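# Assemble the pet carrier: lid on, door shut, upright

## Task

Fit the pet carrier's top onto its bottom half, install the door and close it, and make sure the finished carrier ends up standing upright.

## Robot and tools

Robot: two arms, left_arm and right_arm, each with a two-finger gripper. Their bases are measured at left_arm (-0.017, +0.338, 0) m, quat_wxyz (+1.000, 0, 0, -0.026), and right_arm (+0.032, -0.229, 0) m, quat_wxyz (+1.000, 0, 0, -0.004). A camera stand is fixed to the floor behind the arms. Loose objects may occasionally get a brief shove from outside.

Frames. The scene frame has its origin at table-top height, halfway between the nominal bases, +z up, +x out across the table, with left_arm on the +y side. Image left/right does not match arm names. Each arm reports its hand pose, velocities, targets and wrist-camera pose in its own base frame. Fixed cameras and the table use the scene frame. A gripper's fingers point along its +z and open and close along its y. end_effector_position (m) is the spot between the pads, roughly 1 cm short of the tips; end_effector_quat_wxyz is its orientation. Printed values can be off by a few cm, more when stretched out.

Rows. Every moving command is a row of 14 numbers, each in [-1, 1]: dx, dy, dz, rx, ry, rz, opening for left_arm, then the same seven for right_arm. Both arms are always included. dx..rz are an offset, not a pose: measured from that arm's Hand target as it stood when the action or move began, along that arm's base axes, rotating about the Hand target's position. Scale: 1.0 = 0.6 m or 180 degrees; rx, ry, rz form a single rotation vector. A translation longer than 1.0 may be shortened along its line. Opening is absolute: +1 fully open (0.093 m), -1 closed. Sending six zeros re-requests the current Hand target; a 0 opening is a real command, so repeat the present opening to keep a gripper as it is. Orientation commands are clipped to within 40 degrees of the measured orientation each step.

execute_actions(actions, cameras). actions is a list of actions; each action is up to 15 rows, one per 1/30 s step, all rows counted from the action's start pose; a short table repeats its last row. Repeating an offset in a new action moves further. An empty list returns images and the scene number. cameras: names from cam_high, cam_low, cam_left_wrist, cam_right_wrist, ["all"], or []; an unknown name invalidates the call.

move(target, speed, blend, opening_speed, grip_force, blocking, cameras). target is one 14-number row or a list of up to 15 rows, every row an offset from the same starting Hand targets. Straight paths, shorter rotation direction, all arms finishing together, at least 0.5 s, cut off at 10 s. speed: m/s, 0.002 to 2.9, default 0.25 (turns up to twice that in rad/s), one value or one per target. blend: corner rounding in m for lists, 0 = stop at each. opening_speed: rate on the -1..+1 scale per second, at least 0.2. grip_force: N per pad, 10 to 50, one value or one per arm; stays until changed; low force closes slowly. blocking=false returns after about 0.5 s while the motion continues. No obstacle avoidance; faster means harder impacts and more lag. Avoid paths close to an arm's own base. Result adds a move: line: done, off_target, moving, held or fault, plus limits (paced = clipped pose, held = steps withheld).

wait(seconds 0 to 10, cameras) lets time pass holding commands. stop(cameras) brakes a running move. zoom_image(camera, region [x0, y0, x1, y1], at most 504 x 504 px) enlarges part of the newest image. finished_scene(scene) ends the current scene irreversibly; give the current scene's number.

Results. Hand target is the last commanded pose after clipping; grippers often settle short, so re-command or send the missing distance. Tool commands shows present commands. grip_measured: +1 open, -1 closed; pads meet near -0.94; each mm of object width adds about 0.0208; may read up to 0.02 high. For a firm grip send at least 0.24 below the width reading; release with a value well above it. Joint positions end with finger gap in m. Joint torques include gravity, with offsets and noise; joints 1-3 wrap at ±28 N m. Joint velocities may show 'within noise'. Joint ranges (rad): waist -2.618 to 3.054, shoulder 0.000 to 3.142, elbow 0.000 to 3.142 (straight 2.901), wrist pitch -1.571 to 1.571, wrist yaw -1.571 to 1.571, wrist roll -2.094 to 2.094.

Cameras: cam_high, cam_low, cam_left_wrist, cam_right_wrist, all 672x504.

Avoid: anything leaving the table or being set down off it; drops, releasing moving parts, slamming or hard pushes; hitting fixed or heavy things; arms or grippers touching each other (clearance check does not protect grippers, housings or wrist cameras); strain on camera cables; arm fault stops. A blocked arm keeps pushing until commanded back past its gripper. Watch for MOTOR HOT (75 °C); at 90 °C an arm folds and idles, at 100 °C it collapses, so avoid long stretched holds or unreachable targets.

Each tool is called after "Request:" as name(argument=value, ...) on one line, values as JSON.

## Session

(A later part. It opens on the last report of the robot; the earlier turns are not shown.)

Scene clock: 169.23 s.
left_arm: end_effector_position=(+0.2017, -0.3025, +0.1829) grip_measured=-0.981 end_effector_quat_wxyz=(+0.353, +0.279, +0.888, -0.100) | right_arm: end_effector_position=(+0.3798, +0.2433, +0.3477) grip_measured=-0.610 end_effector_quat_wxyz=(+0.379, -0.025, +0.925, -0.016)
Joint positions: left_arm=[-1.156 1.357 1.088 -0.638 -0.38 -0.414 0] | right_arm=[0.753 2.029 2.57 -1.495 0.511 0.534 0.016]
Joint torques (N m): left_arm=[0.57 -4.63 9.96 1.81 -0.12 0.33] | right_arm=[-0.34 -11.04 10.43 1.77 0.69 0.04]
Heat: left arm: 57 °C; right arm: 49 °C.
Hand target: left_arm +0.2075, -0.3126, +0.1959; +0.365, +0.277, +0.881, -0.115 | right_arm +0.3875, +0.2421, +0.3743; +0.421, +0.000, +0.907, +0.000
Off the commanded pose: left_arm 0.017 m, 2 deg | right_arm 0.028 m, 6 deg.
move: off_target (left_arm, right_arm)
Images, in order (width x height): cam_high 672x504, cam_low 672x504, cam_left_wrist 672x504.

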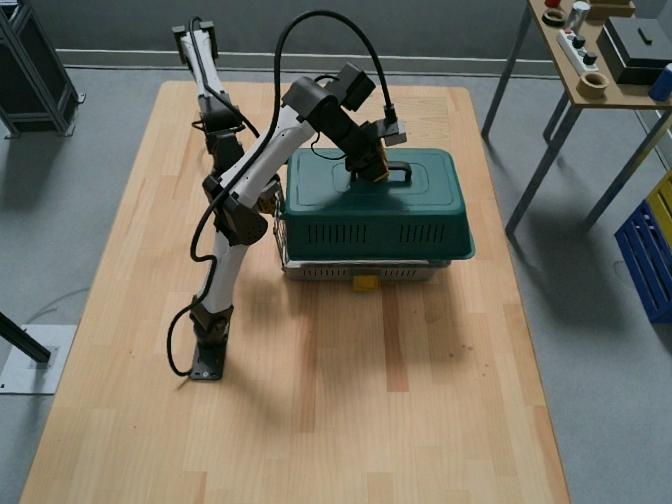

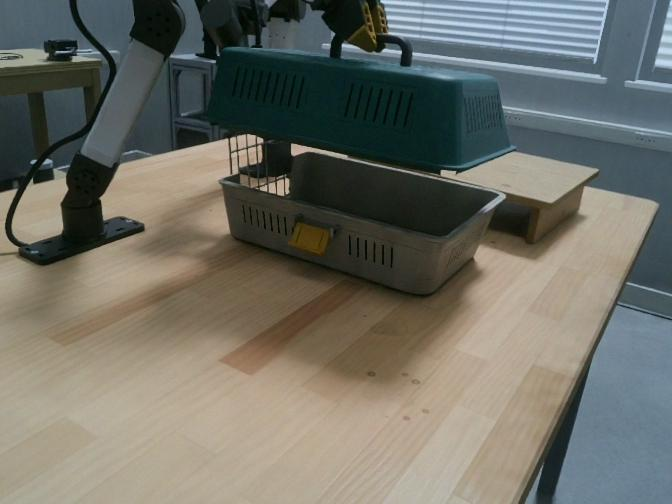

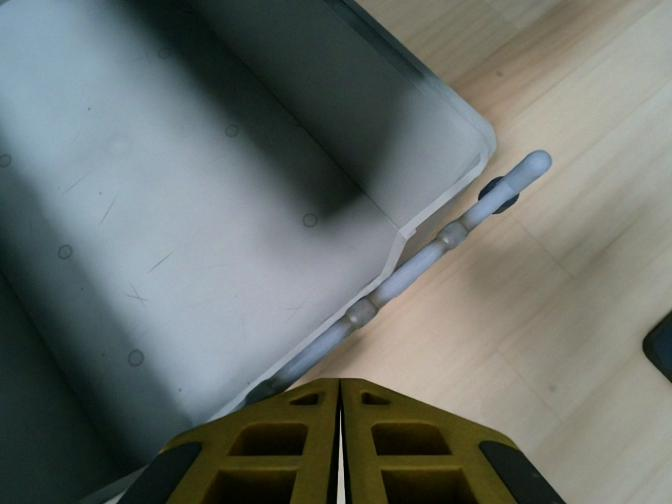

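Request:
move(target=[0,0,0,0,0,0,-1,-0.035,-0.012,-0.02,0.0153,0,-0.0108,-1], speed=0.06, cameras=["cam_low","cam_high","cam_left_wrist"])

Request:
zoom_image(camera="cam_high", region=[230, 150, 330, 290])

Request:
zoom_image(camera="cam_high", region=[260, 130, 490, 290])

Request:
zoom_image(camera="cam_low", region=[180, 20, 540, 300])

Scene clock: 179.53 s.
left_arm: end_effector_position=(+0.2011, -0.3030, +0.1827) grip_measured=-0.981 end_effector_quat_wxyz=(+0.352, +0.281, +0.887, -0.101) | right_arm: end_effector_position=(+0.3641, +0.2367, +0.3295) grip_measured=-0.610 end_effector_quat_wxyz=(+0.371, +0.002, +0.928, -0.014)
Joint positions: left_arm=[-1.156 1.357 1.088 -0.638 -0.376 -0.411 0] | right_arm=[0.772 1.886 2.277 -1.382 0.525 0.616 0.016]
Joint torques (N m): left_arm=[0.64 -4.72 10.13 1.81 -0.16 0.23] | right_arm=[0.25 -14.6 6.68 1.93 0.68 0.06]
Heat: left arm: 57 °C; right arm: 48 °C.
Hand target: left_arm +0.2075, -0.3126, +0.1959; +0.365, +0.277, +0.881, -0.115 | right_arm +0.3666, +0.2349, +0.3623; +0.421, +0.026, +0.907, +0.015
Off the commanded pose: left_arm 0.018 m, 2 deg | right_arm 0.033 m, 8 deg.
move: off_target (left_arm, right_arm)
Images, in order (width x height): cam_high 672x504, cam_low 672x504, cam_left_wrist 672x504.

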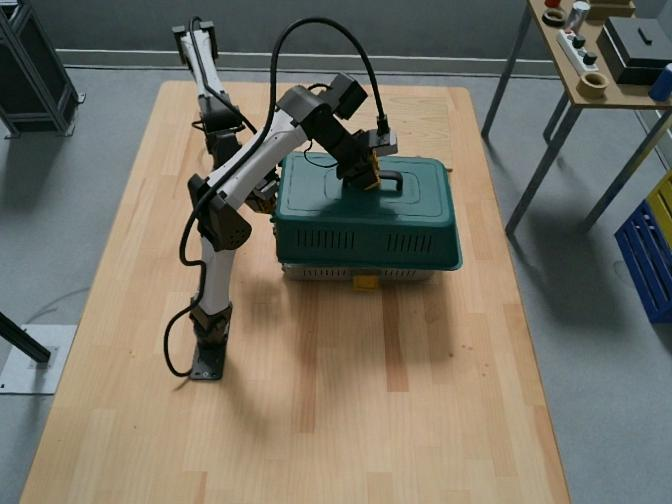

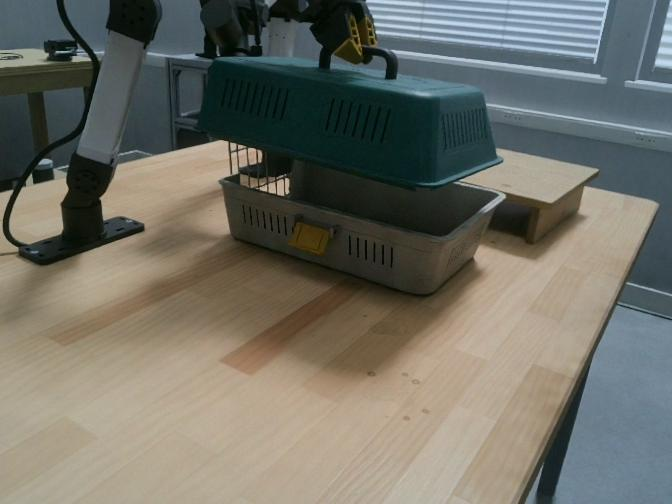

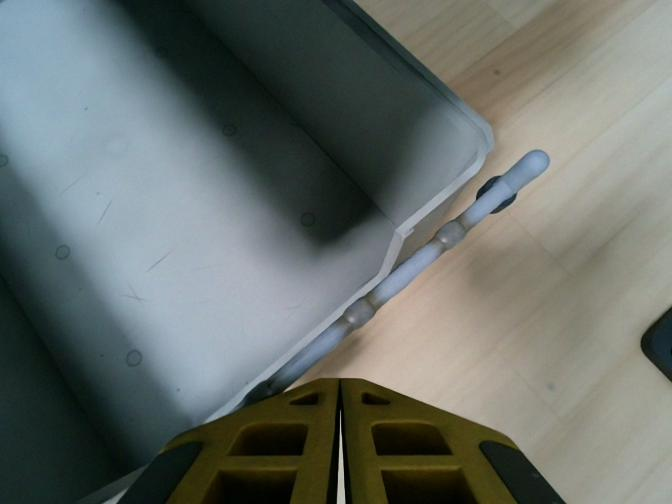

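Scaled by 3.600 from the camera's 672x504 image, which has a finer 960x720 frame.

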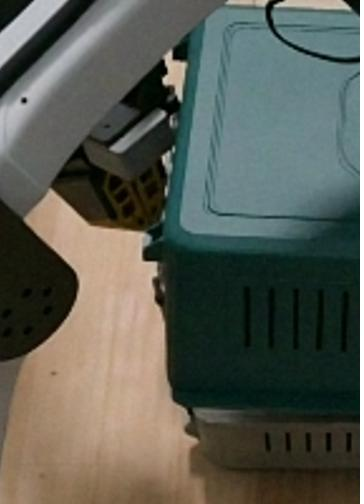

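Scaled by 2.191 from the camera's 672x504 image, which has a finer 960x720 frame.

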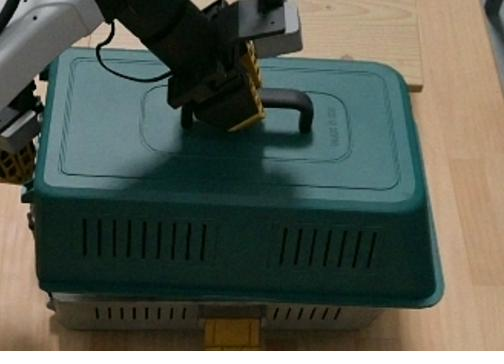

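Scaled by 1.400 from the camera's 672x504 image, which has a finer 960x720 frame.

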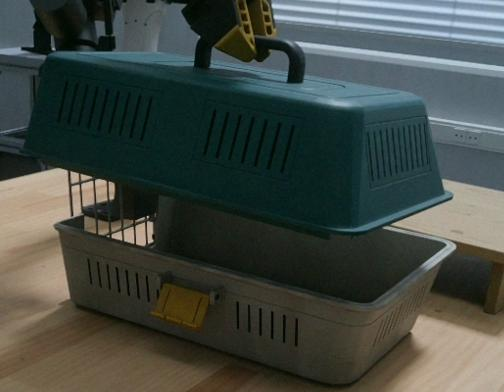

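Request:
move(target=[0,0,0,0,0,0,-1,0,0.075,0,0.009,0,-0.004,-1], speed=0.06, cameras=["cam_low","cam_high","cam_left_wrist"])

Request:
zoom_image(camera="cam_high", region=[230, 130, 330, 290])

Request:
zoom_image(camera="cam_high", region=[260, 130, 490, 290])

Request:
zoom_image(camera="cam_low", region=[180, 20, 540, 300])

Scene clock: 196.07 s.
left_arm: end_effector_position=(+0.2009, -0.3032, +0.1826) grip_measured=-0.981 end_effector_quat_wxyz=(+0.351, +0.281, +0.887, -0.102) | right_arm: end_effector_position=(+0.3611, +0.2798, +0.3373) grip_measured=-0.610 end_effector_quat_wxyz=(+0.385, +0.014, +0.923, +0.005)
Joint positions: left_arm=[-1.156 1.357 1.088 -0.638 -0.374 -0.411 0] | right_arm=[0.859 2.058 2.562 -1.493 0.57 0.716 0.016]
Joint torques (N m): left_arm=[0.62 -4.55 9.95 1.77 -0.21 0.3] | right_arm=[0.1 -11.4 10.41 1.61 0.72 0.07]
Heat: left arm: 58 °C; right arm: 47 °C.
Hand target: left_arm +0.2075, -0.3126, +0.1959; +0.365, +0.277, +0.881, -0.115 | right_arm +0.3665, +0.2799, +0.3624; +0.421, +0.037, +0.906, +0.025
Off the commanded pose: left_arm 0.018 m, 2 deg | right_arm 0.026 m, 6 deg.
move: off_target (left_arm, right_arm)
Images, in order (width x height): cam_high 672x504, cam_low 672x504, cam_left_wrist 672x504.

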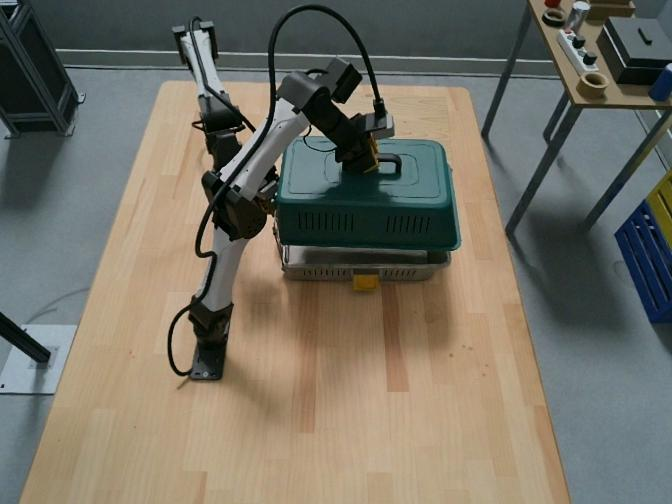

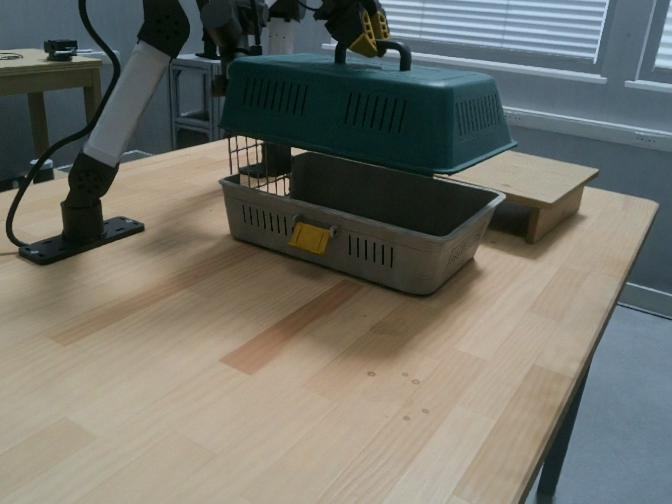

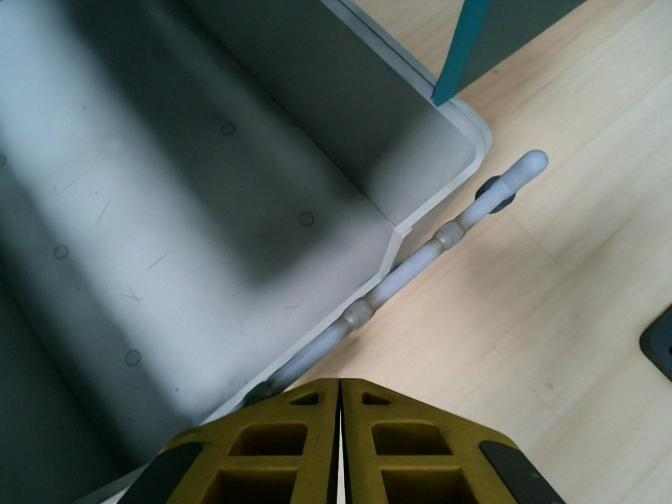

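Scaled by 3.150 from the camera's 672x504 image, which has a finer 960x720 frame.

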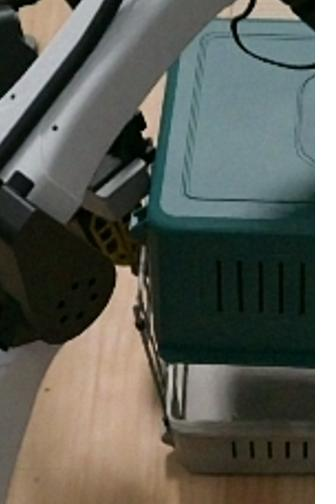

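Scaled by 2.191 from the camera's 672x504 image, which has a finer 960x720 frame.

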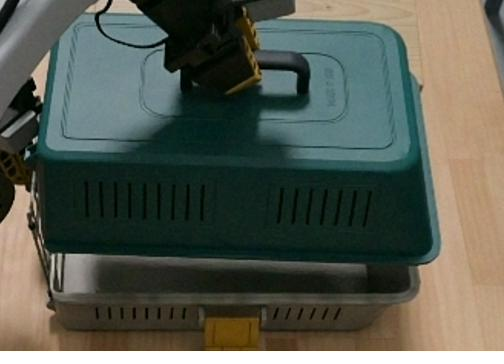

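Scaled by 1.400 from the camera's 672x504 image, which has a finer 960x720 frame.

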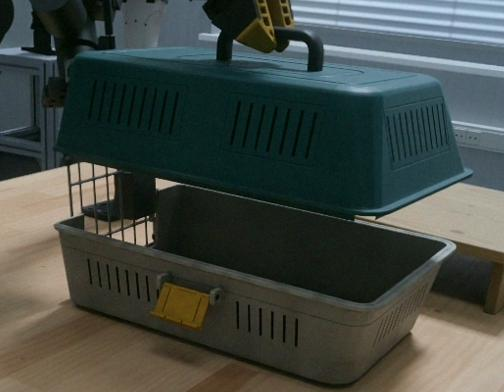

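Request:
move(target=[0.012,0,0,0,0,0,-1,-0.002,0.0,-0.085,-0.0064,0,0.0143,-1], speed=0.05, cameras=["cam_low","cam_high","cam_left_wrist"])

Request:
zoom_image(camera="cam_high", region=[230, 130, 330, 290])

Request:
zoom_image(camera="cam_high", region=[260, 130, 490, 290])

Request:
zoom_image(camera="cam_low", region=[180, 20, 540, 300])

Scene clock: 209.43 s.
left_arm: end_effector_position=(+0.2078, -0.3011, +0.1818) grip_measured=-0.981 end_effector_quat_wxyz=(+0.350, +0.280, +0.889, -0.097) | right_arm: end_effector_position=(+0.3608, +0.2812, +0.2757) grip_measured=-0.610 end_effector_quat_wxyz=(+0.375, -0.004, +0.927, -0.007)
Joint positions: left_arm=[-1.131 1.366 1.095 -0.637 -0.364 -0.394 0] | right_arm=[0.859 1.881 2.026 -1.16 0.562 0.686 0.016]
Joint torques (N m): left_arm=[0.62 -4.74 9.96 1.92 -0.15 0.3] | right_arm=[-0.28 -15.83 7.6 1.85 0.61 -0.15]
Heat: left arm: 58 °C; right arm: 49 °C.
Hand target: left_arm +0.2148, -0.3125, +0.1960; +0.365, +0.277, +0.881, -0.115 | right_arm +0.3653, +0.2798, +0.3113; +0.420, +0.013, +0.907, +0.025
Off the commanded pose: left_arm 0.019 m, 3 deg | right_arm 0.036 m, 7 deg.
move: off_target (left_arm, right_arm)
Images, in order (width x height): cam_high 672x504, cam_low 672x504, cam_left_wrist 672x504.

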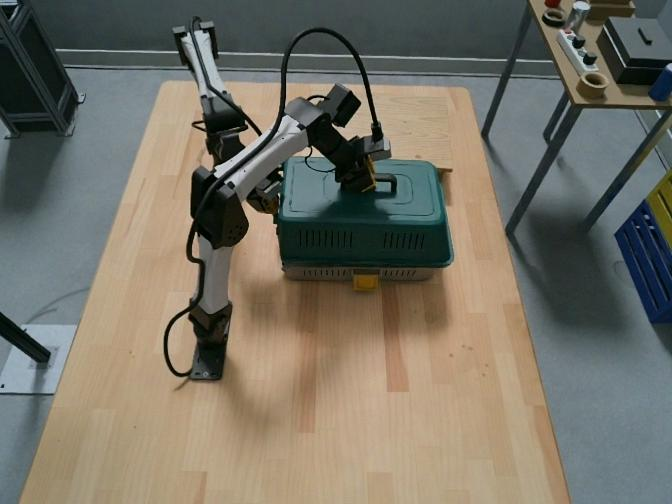

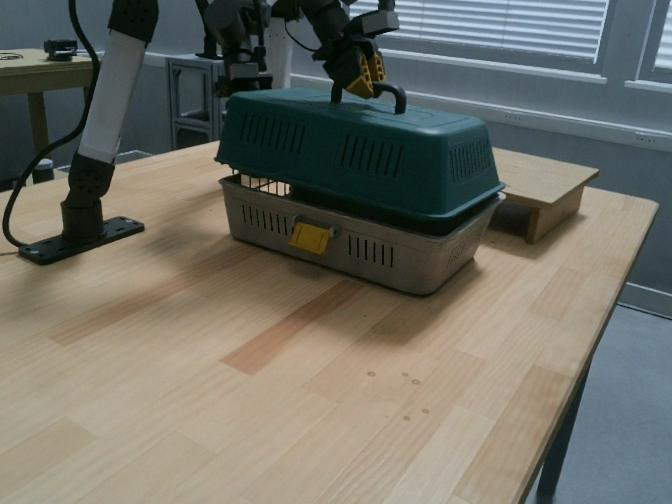

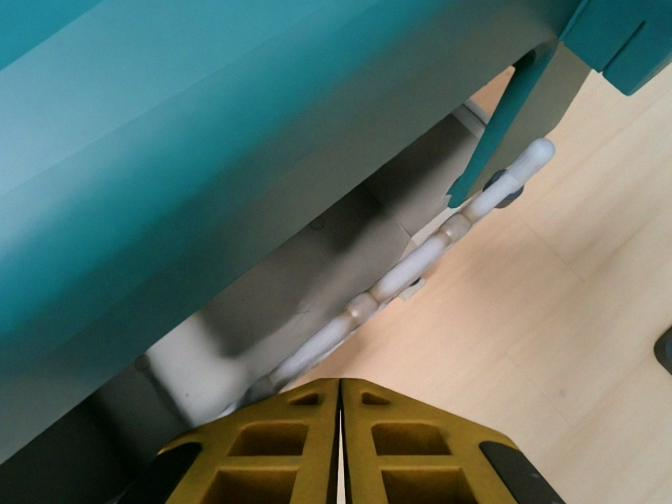

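Scaled by 3.150 from the camera's 672x504 image, which has a finer 960x720 frame.

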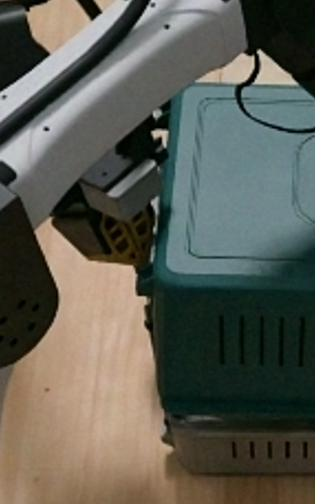

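Scaled by 2.191 from the camera's 672x504 image, which has a finer 960x720 frame.

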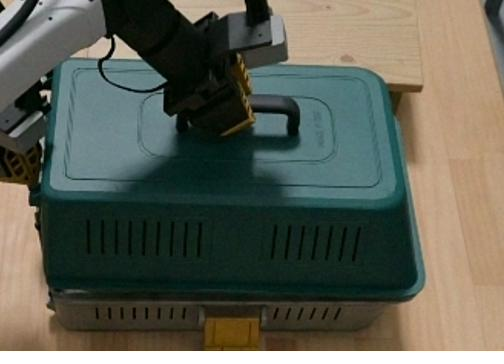

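Scaled by 1.400 from the camera's 672x504 image, which has a finer 960x720 frame.

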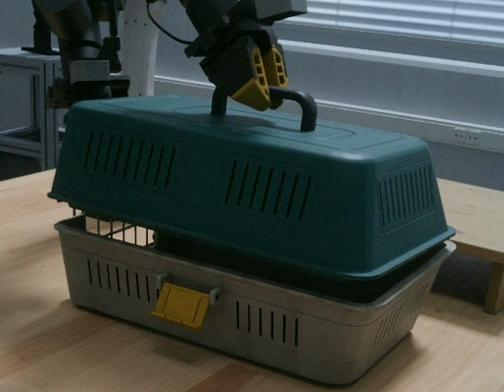

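Request:
move(target=[0,0,0,0,0,0,-1,0.007,0.017,-0.03,0,0,0.002,-1], speed=0.05, cameras=["cam_low","cam_high","cam_left_wrist"])

Request:
zoom_image(camera="cam_high", region=[230, 130, 330, 290])

Request:
zoom_image(camera="cam_high", region=[260, 130, 490, 290])

Request:
zoom_image(camera="cam_low", region=[180, 20, 540, 300])

Request:
zoom_image(camera="cam_left_wrist", region=[380, 0, 672, 300])

Scene clock: 222.93 s.
left_arm: end_effector_position=(+0.2077, -0.3011, +0.1818) grip_measured=-0.981 end_effector_quat_wxyz=(+0.349, +0.280, +0.889, -0.097) | right_arm: end_effector_position=(+0.3645, +0.2855, +0.2625) grip_measured=-0.610 end_effector_quat_wxyz=(+0.376, -0.004, +0.927, -0.005)
Joint positions: left_arm=[-1.131 1.366 1.095 -0.637 -0.364 -0.394 0] | right_arm=[0.859 1.879 1.966 -1.097 0.562 0.685 0.016]
Joint torques (N m): left_arm=[0.65 -4.72 9.94 1.91 -0.11 0.31] | right_arm=[0.42 -14.69 7.58 1.95 0.61 -0.13]
Heat: left arm: 59 °C; right arm: 49 °C.
Hand target: left_arm +0.2148, -0.3125, +0.1960; +0.365, +0.277, +0.881, -0.115 | right_arm +0.3695, +0.2901, +0.2933; +0.420, +0.010, +0.907, +0.027
Off the commanded pose: left_arm 0.020 m, 3 deg | right_arm 0.032 m, 7 deg.
move: off_target (left_arm, right_arm)
Images, in order (width x height): cam_high 672x504, cam_low 672x504, cam_left_wrist 672x504.

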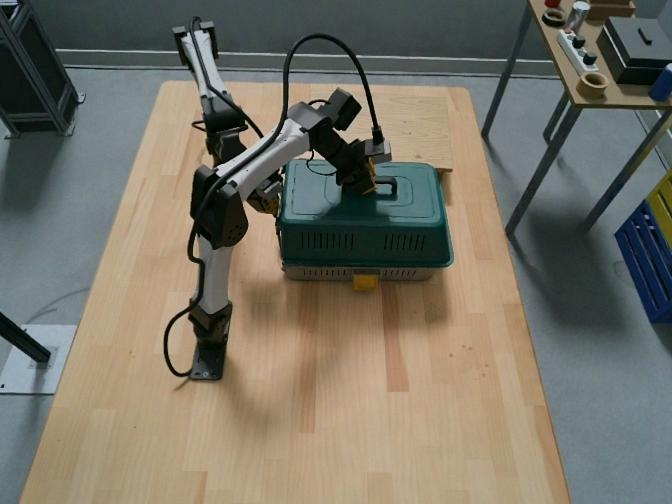

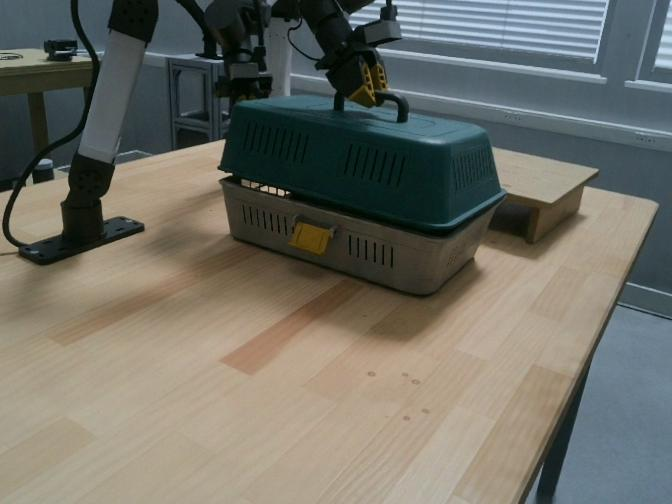

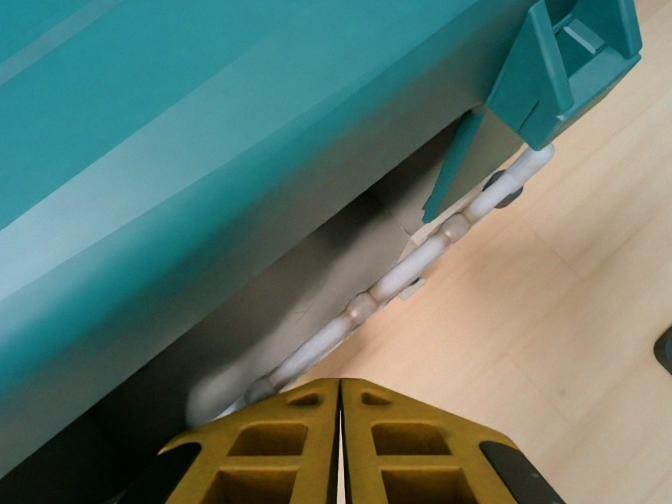

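Scaled by 3.150 from the camera's 672x504 image, which has a finer 960x720 frame.

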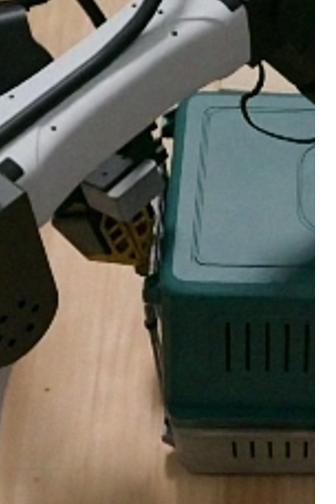

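Scaled by 2.191 from the camera's 672x504 image, which has a finer 960x720 frame.

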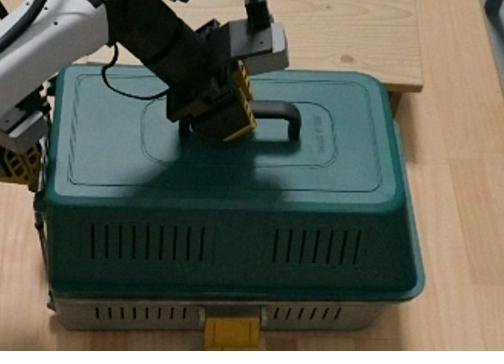

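Scaled by 1.400 from the camera's 672x504 image, which has a finer 960x720 frame.

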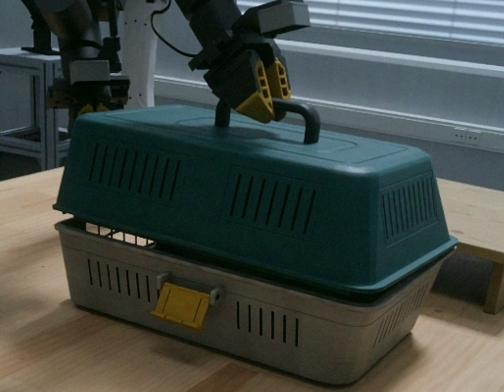

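Scaled by 1.680 from the camera's 672x504 image, which has a finer 960x720 frame.

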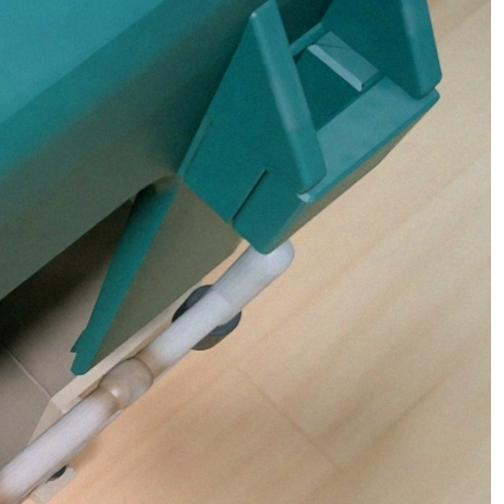

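Request:
move(target=[0,0,0,0,0,0,-1,0.0,0.003,-0.01,0,-0.016,0,-1], speed=0.04, cameras=["cam_low","cam_high","cam_left_wrist"])

Request:
zoom_image(camera="cam_high", region=[230, 130, 330, 290])

Request:
zoom_image(camera="cam_low", region=[180, 20, 540, 300])

Request:
zoom_image(camera="cam_left_wrist", region=[380, 0, 672, 300])

Scene clock: 230.03 s.
left_arm: end_effector_position=(+0.2074, -0.3014, +0.1817) grip_measured=-0.981 end_effector_quat_wxyz=(+0.349, +0.281, +0.889, -0.098) | right_arm: end_effector_position=(+0.3624, +0.2892, +0.2559) grip_measured=-0.610 end_effector_quat_wxyz=(+0.393, -0.007, +0.920, +0.000)
Joint positions: left_arm=[-1.131 1.366 1.095 -0.637 -0.361 -0.394 0] | right_arm=[0.875 1.842 1.865 -1 0.585 0.677 0.016]
Joint torques (N m): left_arm=[0.54 -4.74 9.87 1.9 -0.15 0.31] | right_arm=[0.28 -14.52 7.01 2.09 0.78 -0.19]
Heat: left arm: 59 °C; right arm: 49 °C.
Hand target: left_arm +0.2148, -0.3125, +0.1960; +0.365, +0.277, +0.881, -0.115 | right_arm +0.3695, +0.2919, +0.2872; +0.443, +0.009, +0.896, +0.027
Off the commanded pose: left_arm 0.020 m, 3 deg | right_arm 0.032 m, 7 deg.
move: off_target (left_arm, right_arm)
Images, in order (width x height): cam_high 672x504, cam_low 672x504, cam_left_wrist 672x504.

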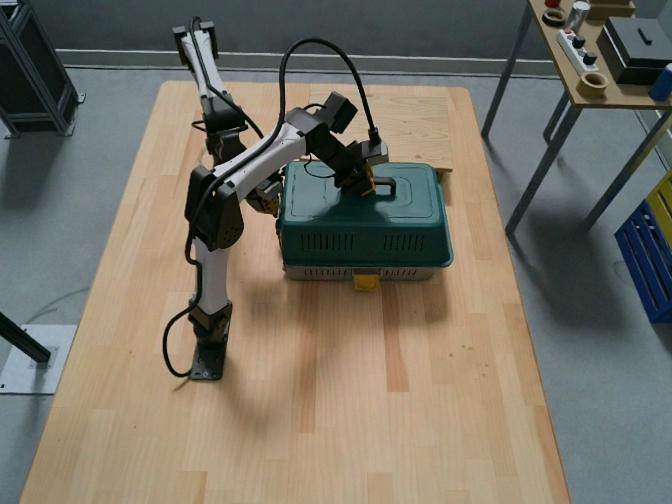

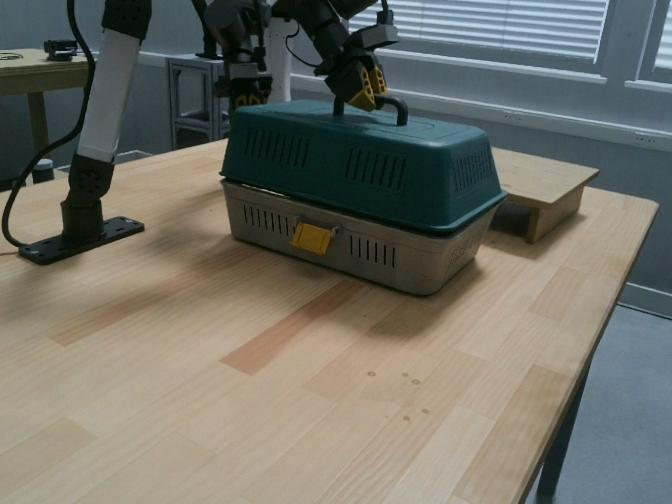

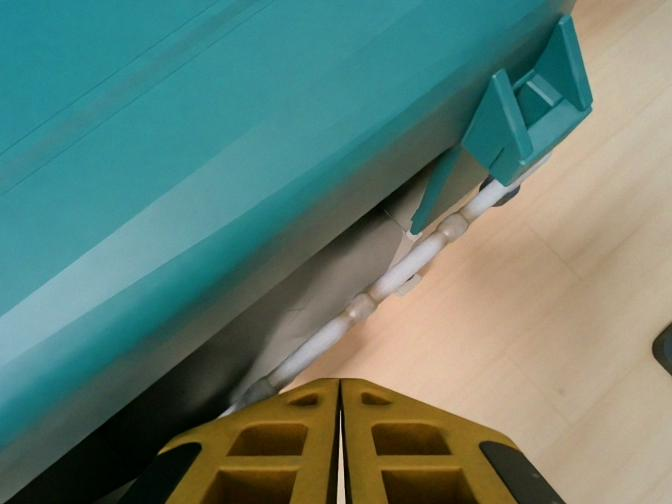

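Scaled by 3.150 from the camera's 672x504 image, which has a finer 960x720 frame.

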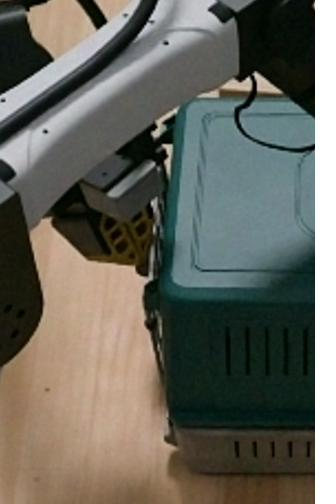

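Scaled by 1.400 from the camera's 672x504 image, which has a finer 960x720 frame.

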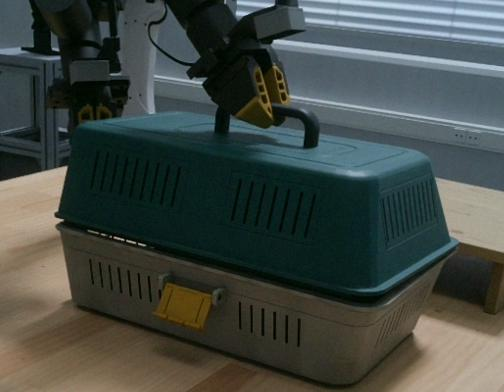

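Scaled by 1.680 from the camera's 672x504 image, which has a finer 960x720 frame.

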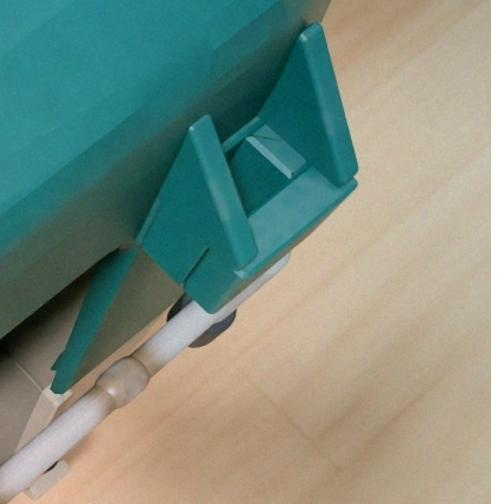

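Request:
move(target=[0.012,0,0,0,0,0,-1,-0.003,0.0,0,0,0,0,-1], speed=0.04, cameras=["cam_high","cam_left_wrist"])

Request:
zoom_image(camera="cam_high", region=[230, 130, 330, 290])

Request:
zoom_image(camera="cam_left_wrist", region=[380, 0, 672, 300])

Scene clock: 235.40 s.
left_arm: end_effector_position=(+0.2092, -0.3027, +0.1819) grip_measured=-0.981 end_effector_quat_wxyz=(+0.343, +0.286, +0.889, -0.104) | right_arm: end_effector_position=(+0.3633, +0.2892, +0.2574) grip_measured=-0.611 end_effector_quat_wxyz=(+0.397, -0.008, +0.918, +0.000)
Joint positions: left_arm=[-1.116 1.371 1.103 -0.637 -0.333 -0.378 0] | right_arm=[0.875 1.838 1.86 -0.989 0.59 0.669 0.016]
Joint torques (N m): left_arm=[1.28 -4.26 9.96 2.01 -0.26 0.32] | right_arm=[0.55 -14.57 6.97 2.02 0.74 -0.09]
Heat: left arm: 60 °C; right arm: 50 °C.
Hand target: left_arm +0.2219, -0.3126, +0.1960; +0.365, +0.277, +0.881, -0.115 | right_arm +0.3677, +0.2919, +0.2875; +0.443, +0.009, +0.896, +0.027
Off the commanded pose: left_arm 0.021 m, 3 deg | right_arm 0.030 m, 7 deg.
move: off_target (left_arm, right_arm)
Images, in order (width x height): cam_high 672x504, cam_left_wrist 672x504.

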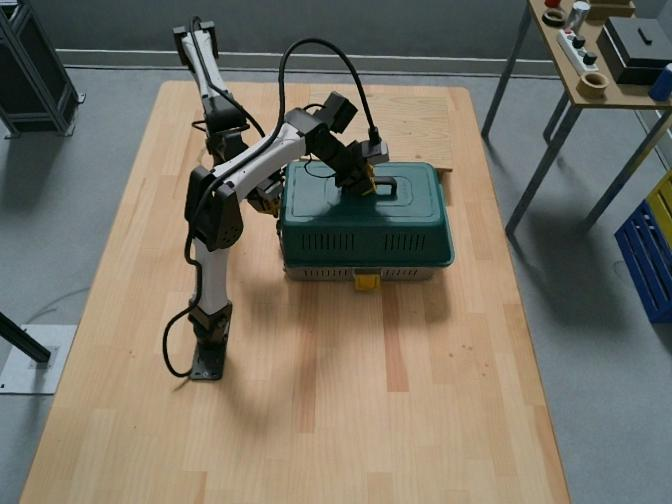

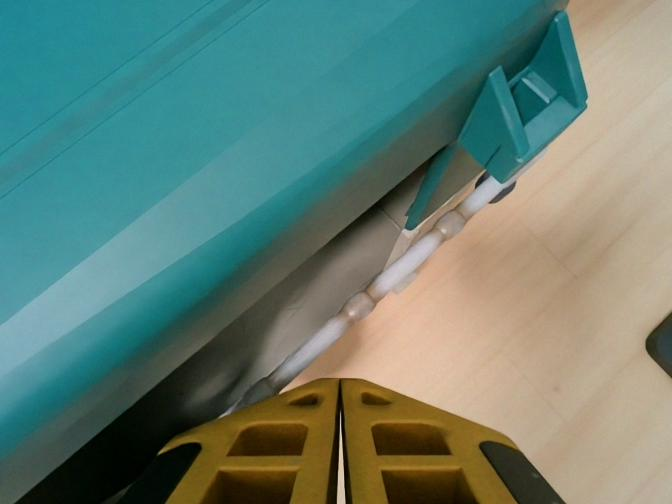

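Scaled by 3.150 from the camera's 672x504 image, which has a finer 960x720 frame.

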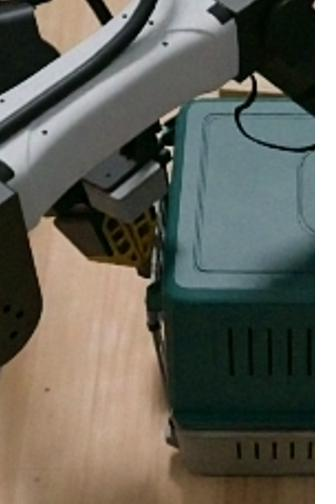

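Scaled by 1.680 from the camera's 672x504 image, which has a finer 960x720 frame.

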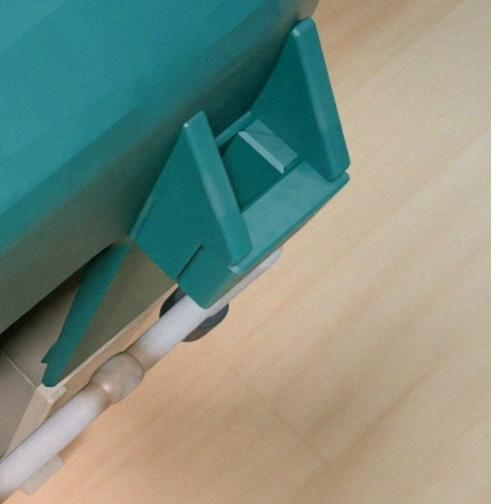

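Request:
move(target=[[-0.005,0,0,0,0,0,-1,0,0.0,0.02,0,0,0,-1],[-0.005,0,0,0,0,0,-1,-0.014,0.0,0.02,0,0,0,-1]], speed=0.05, cameras=["cam_high","cam_low","cam_left_wrist"])

Request:
zoom_image(camera="cam_high", region=[230, 130, 330, 290])

Request:
zoom_image(camera="cam_left_wrist", region=[380, 0, 672, 300])

Request:
zoom_image(camera="cam_low", region=[180, 20, 540, 300])

Scene clock: 242.60 s.
left_arm: end_effector_position=(+0.2092, -0.3027, +0.1819) grip_measured=-0.981 end_effector_quat_wxyz=(+0.343, +0.286, +0.889, -0.104) | right_arm: end_effector_position=(+0.3611, +0.2892, +0.2624) grip_measured=-0.611 end_effector_quat_wxyz=(+0.404, -0.009, +0.915, -0.004)
Joint positions: left_arm=[-1.116 1.371 1.103 -0.637 -0.333 -0.377 0] | right_arm=[0.885 1.833 1.866 -0.996 0.609 0.669 0.016]
Joint torques (N m): left_arm=[0.47 -4.57 9.58 1.97 -0.32 0.25] | right_arm=[1.22 -14.71 10.06 1.61 0.66 0.04]
Heat: left arm: 62 °C; right arm: 51 °C.
Hand target: left_arm +0.2189, -0.3126, +0.1960; +0.365, +0.277, +0.881, -0.115 | right_arm +0.3594, +0.2918, +0.2995; +0.443, +0.009, +0.896, +0.027
Off the commanded pose: left_arm 0.020 m, 3 deg | right_arm 0.037 m, 6 deg.
move: off_target (left_arm, right_arm)
Images, in order (width x height): cam_high 672x504, cam_low 672x504, cam_left_wrist 672x504.

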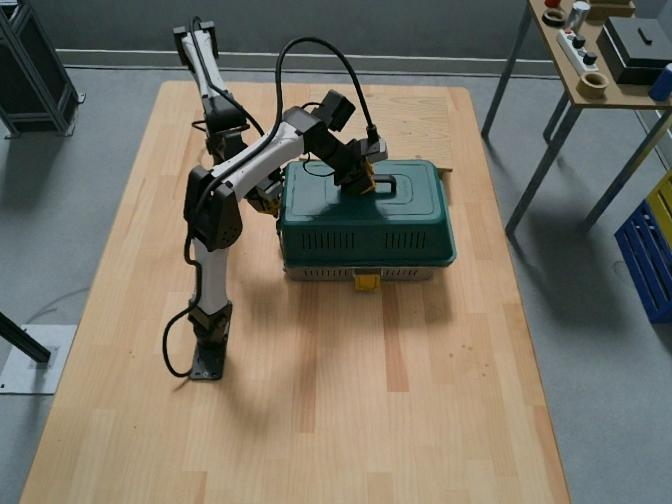

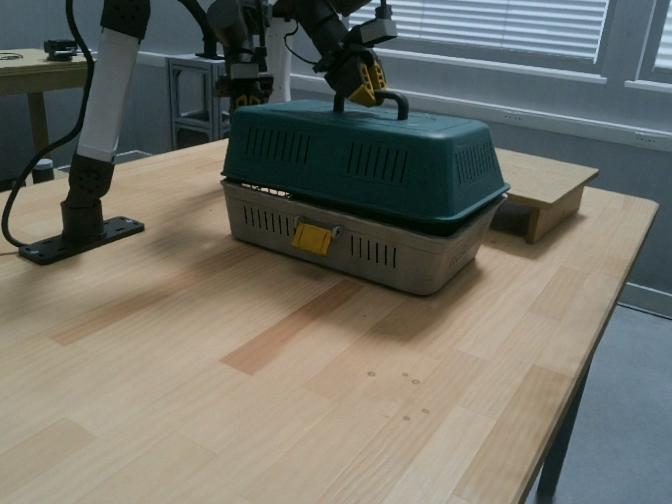

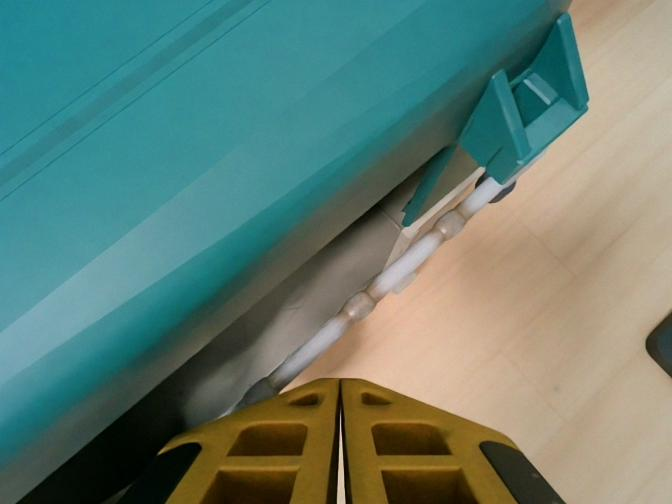

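Scaled by 3.150 from the camera's 672x504 image, which has a finer 960x720 frame.

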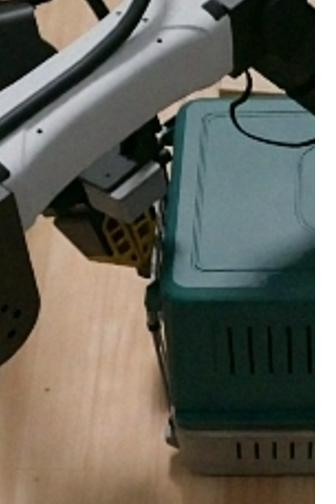

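Scaled by 1.680 from the camera's 672x504 image, which has a finer 960x720 frame.

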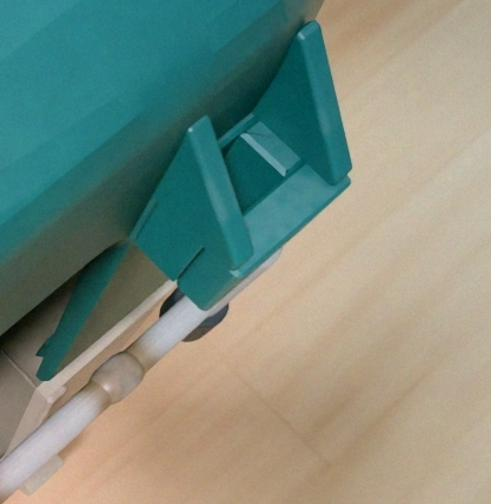

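Scaled by 1.400 from the camera's 672x504 image, which has a finer 960x720 frame.

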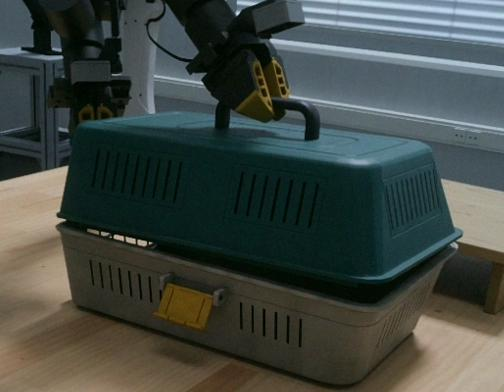

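Request:
move(target=[[0,0,0,0,0,0,-1,0.008,0.0,-0.02,0,0.008,0,-1],[0,0,0,0,0,0,-1,0.008,0.0,-0.045,0,0.016,0,-1]], speed=0.04, cameras=["cam_high","cam_low","cam_left_wrist"])

Request:
zoom_image(camera="cam_high", region=[230, 130, 330, 290])

Request:
zoom_image(camera="cam_left_wrist", region=[380, 0, 672, 300])

Request:
zoom_image(camera="cam_low", region=[180, 20, 540, 300])

Scene clock: 251.03 s.
left_arm: end_effector_position=(+0.2092, -0.3027, +0.1819) grip_measured=-0.981 end_effector_quat_wxyz=(+0.343, +0.286, +0.889, -0.104) | right_arm: end_effector_position=(+0.3628, +0.2889, +0.2569) grip_measured=-0.611 end_effector_quat_wxyz=(+0.399, -0.008, +0.917, +0.000)
Joint positions: left_arm=[-1.116 1.371 1.103 -0.637 -0.333 -0.377 0] | right_arm=[0.877 1.833 1.85 -0.981 0.592 0.67 0.016]
Joint torques (N m): left_arm=[0.53 -4.51 9.88 1.96 -0.33 0.24] | right_arm=[0.1 -12.97 6.53 1.79 0.39 0.12]
Heat: left arm: 64 °C; right arm: 50 °C.
Hand target: left_arm +0.2189, -0.3126, +0.1960; +0.365, +0.277, +0.881, -0.115 | right_arm +0.3641, +0.2919, +0.2724; +0.420, +0.010, +0.907, +0.027
Off the commanded pose: left_arm 0.020 m, 3 deg | right_arm 0.016 m, 5 deg.
move: off_target (left_arm, right_arm)
Images, in order (width x height): cam_high 672x504, cam_low 672x504, cam_left_wrist 672x504.

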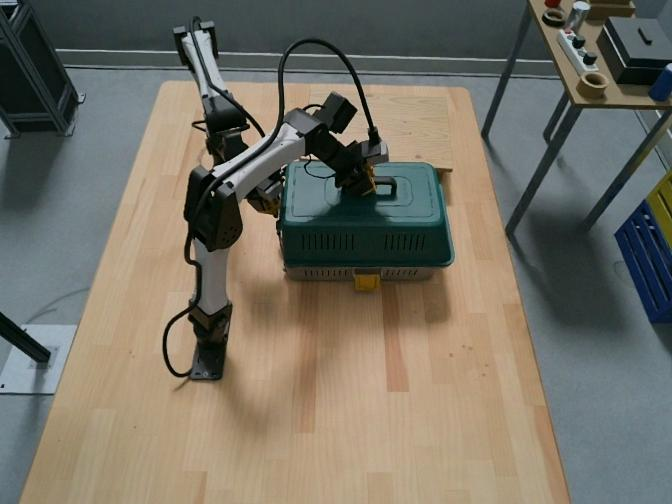

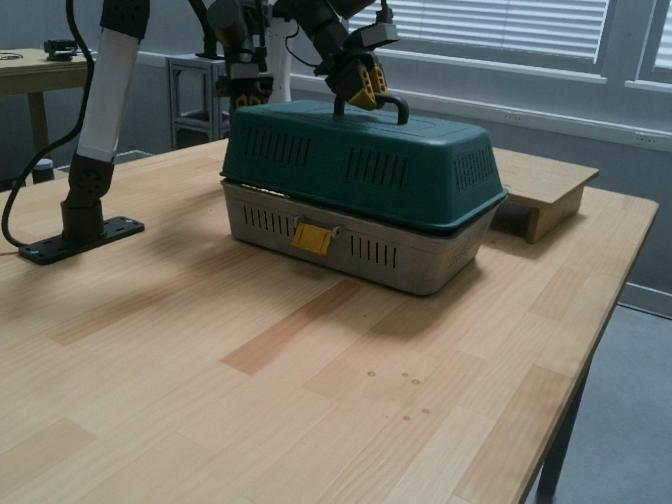

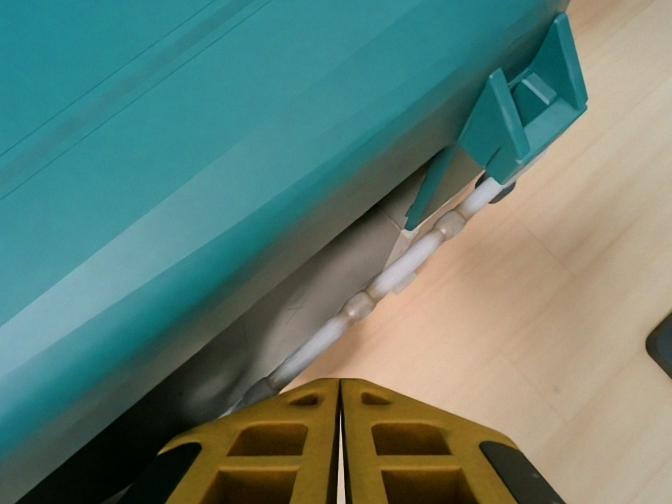

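Scaled by 3.150 from the camera's 672x504 image, which has a finer 960x720 frame.

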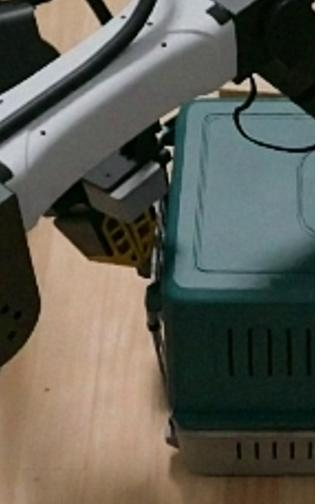

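Scaled by 1.680 from the camera's 672x504 image, which has a finer 960x720 frame.

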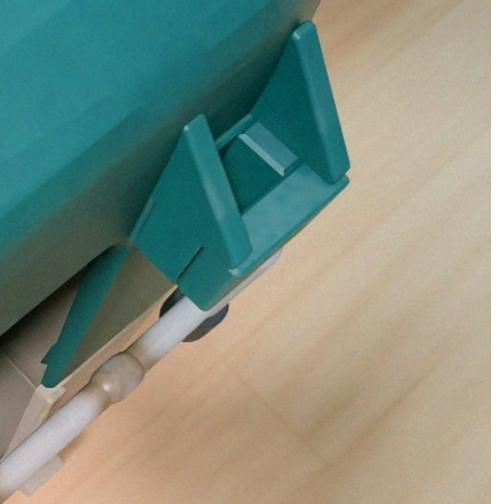

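Scaled by 1.400 from the camera's 672x504 image, which has a finer 960x720 frame.

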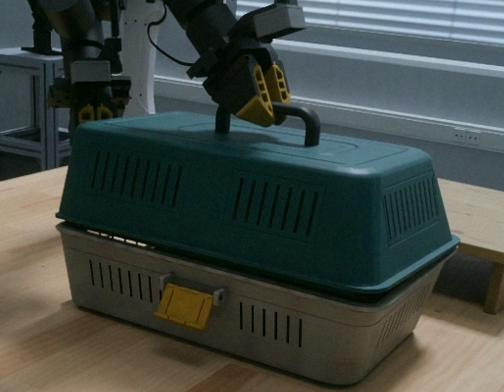

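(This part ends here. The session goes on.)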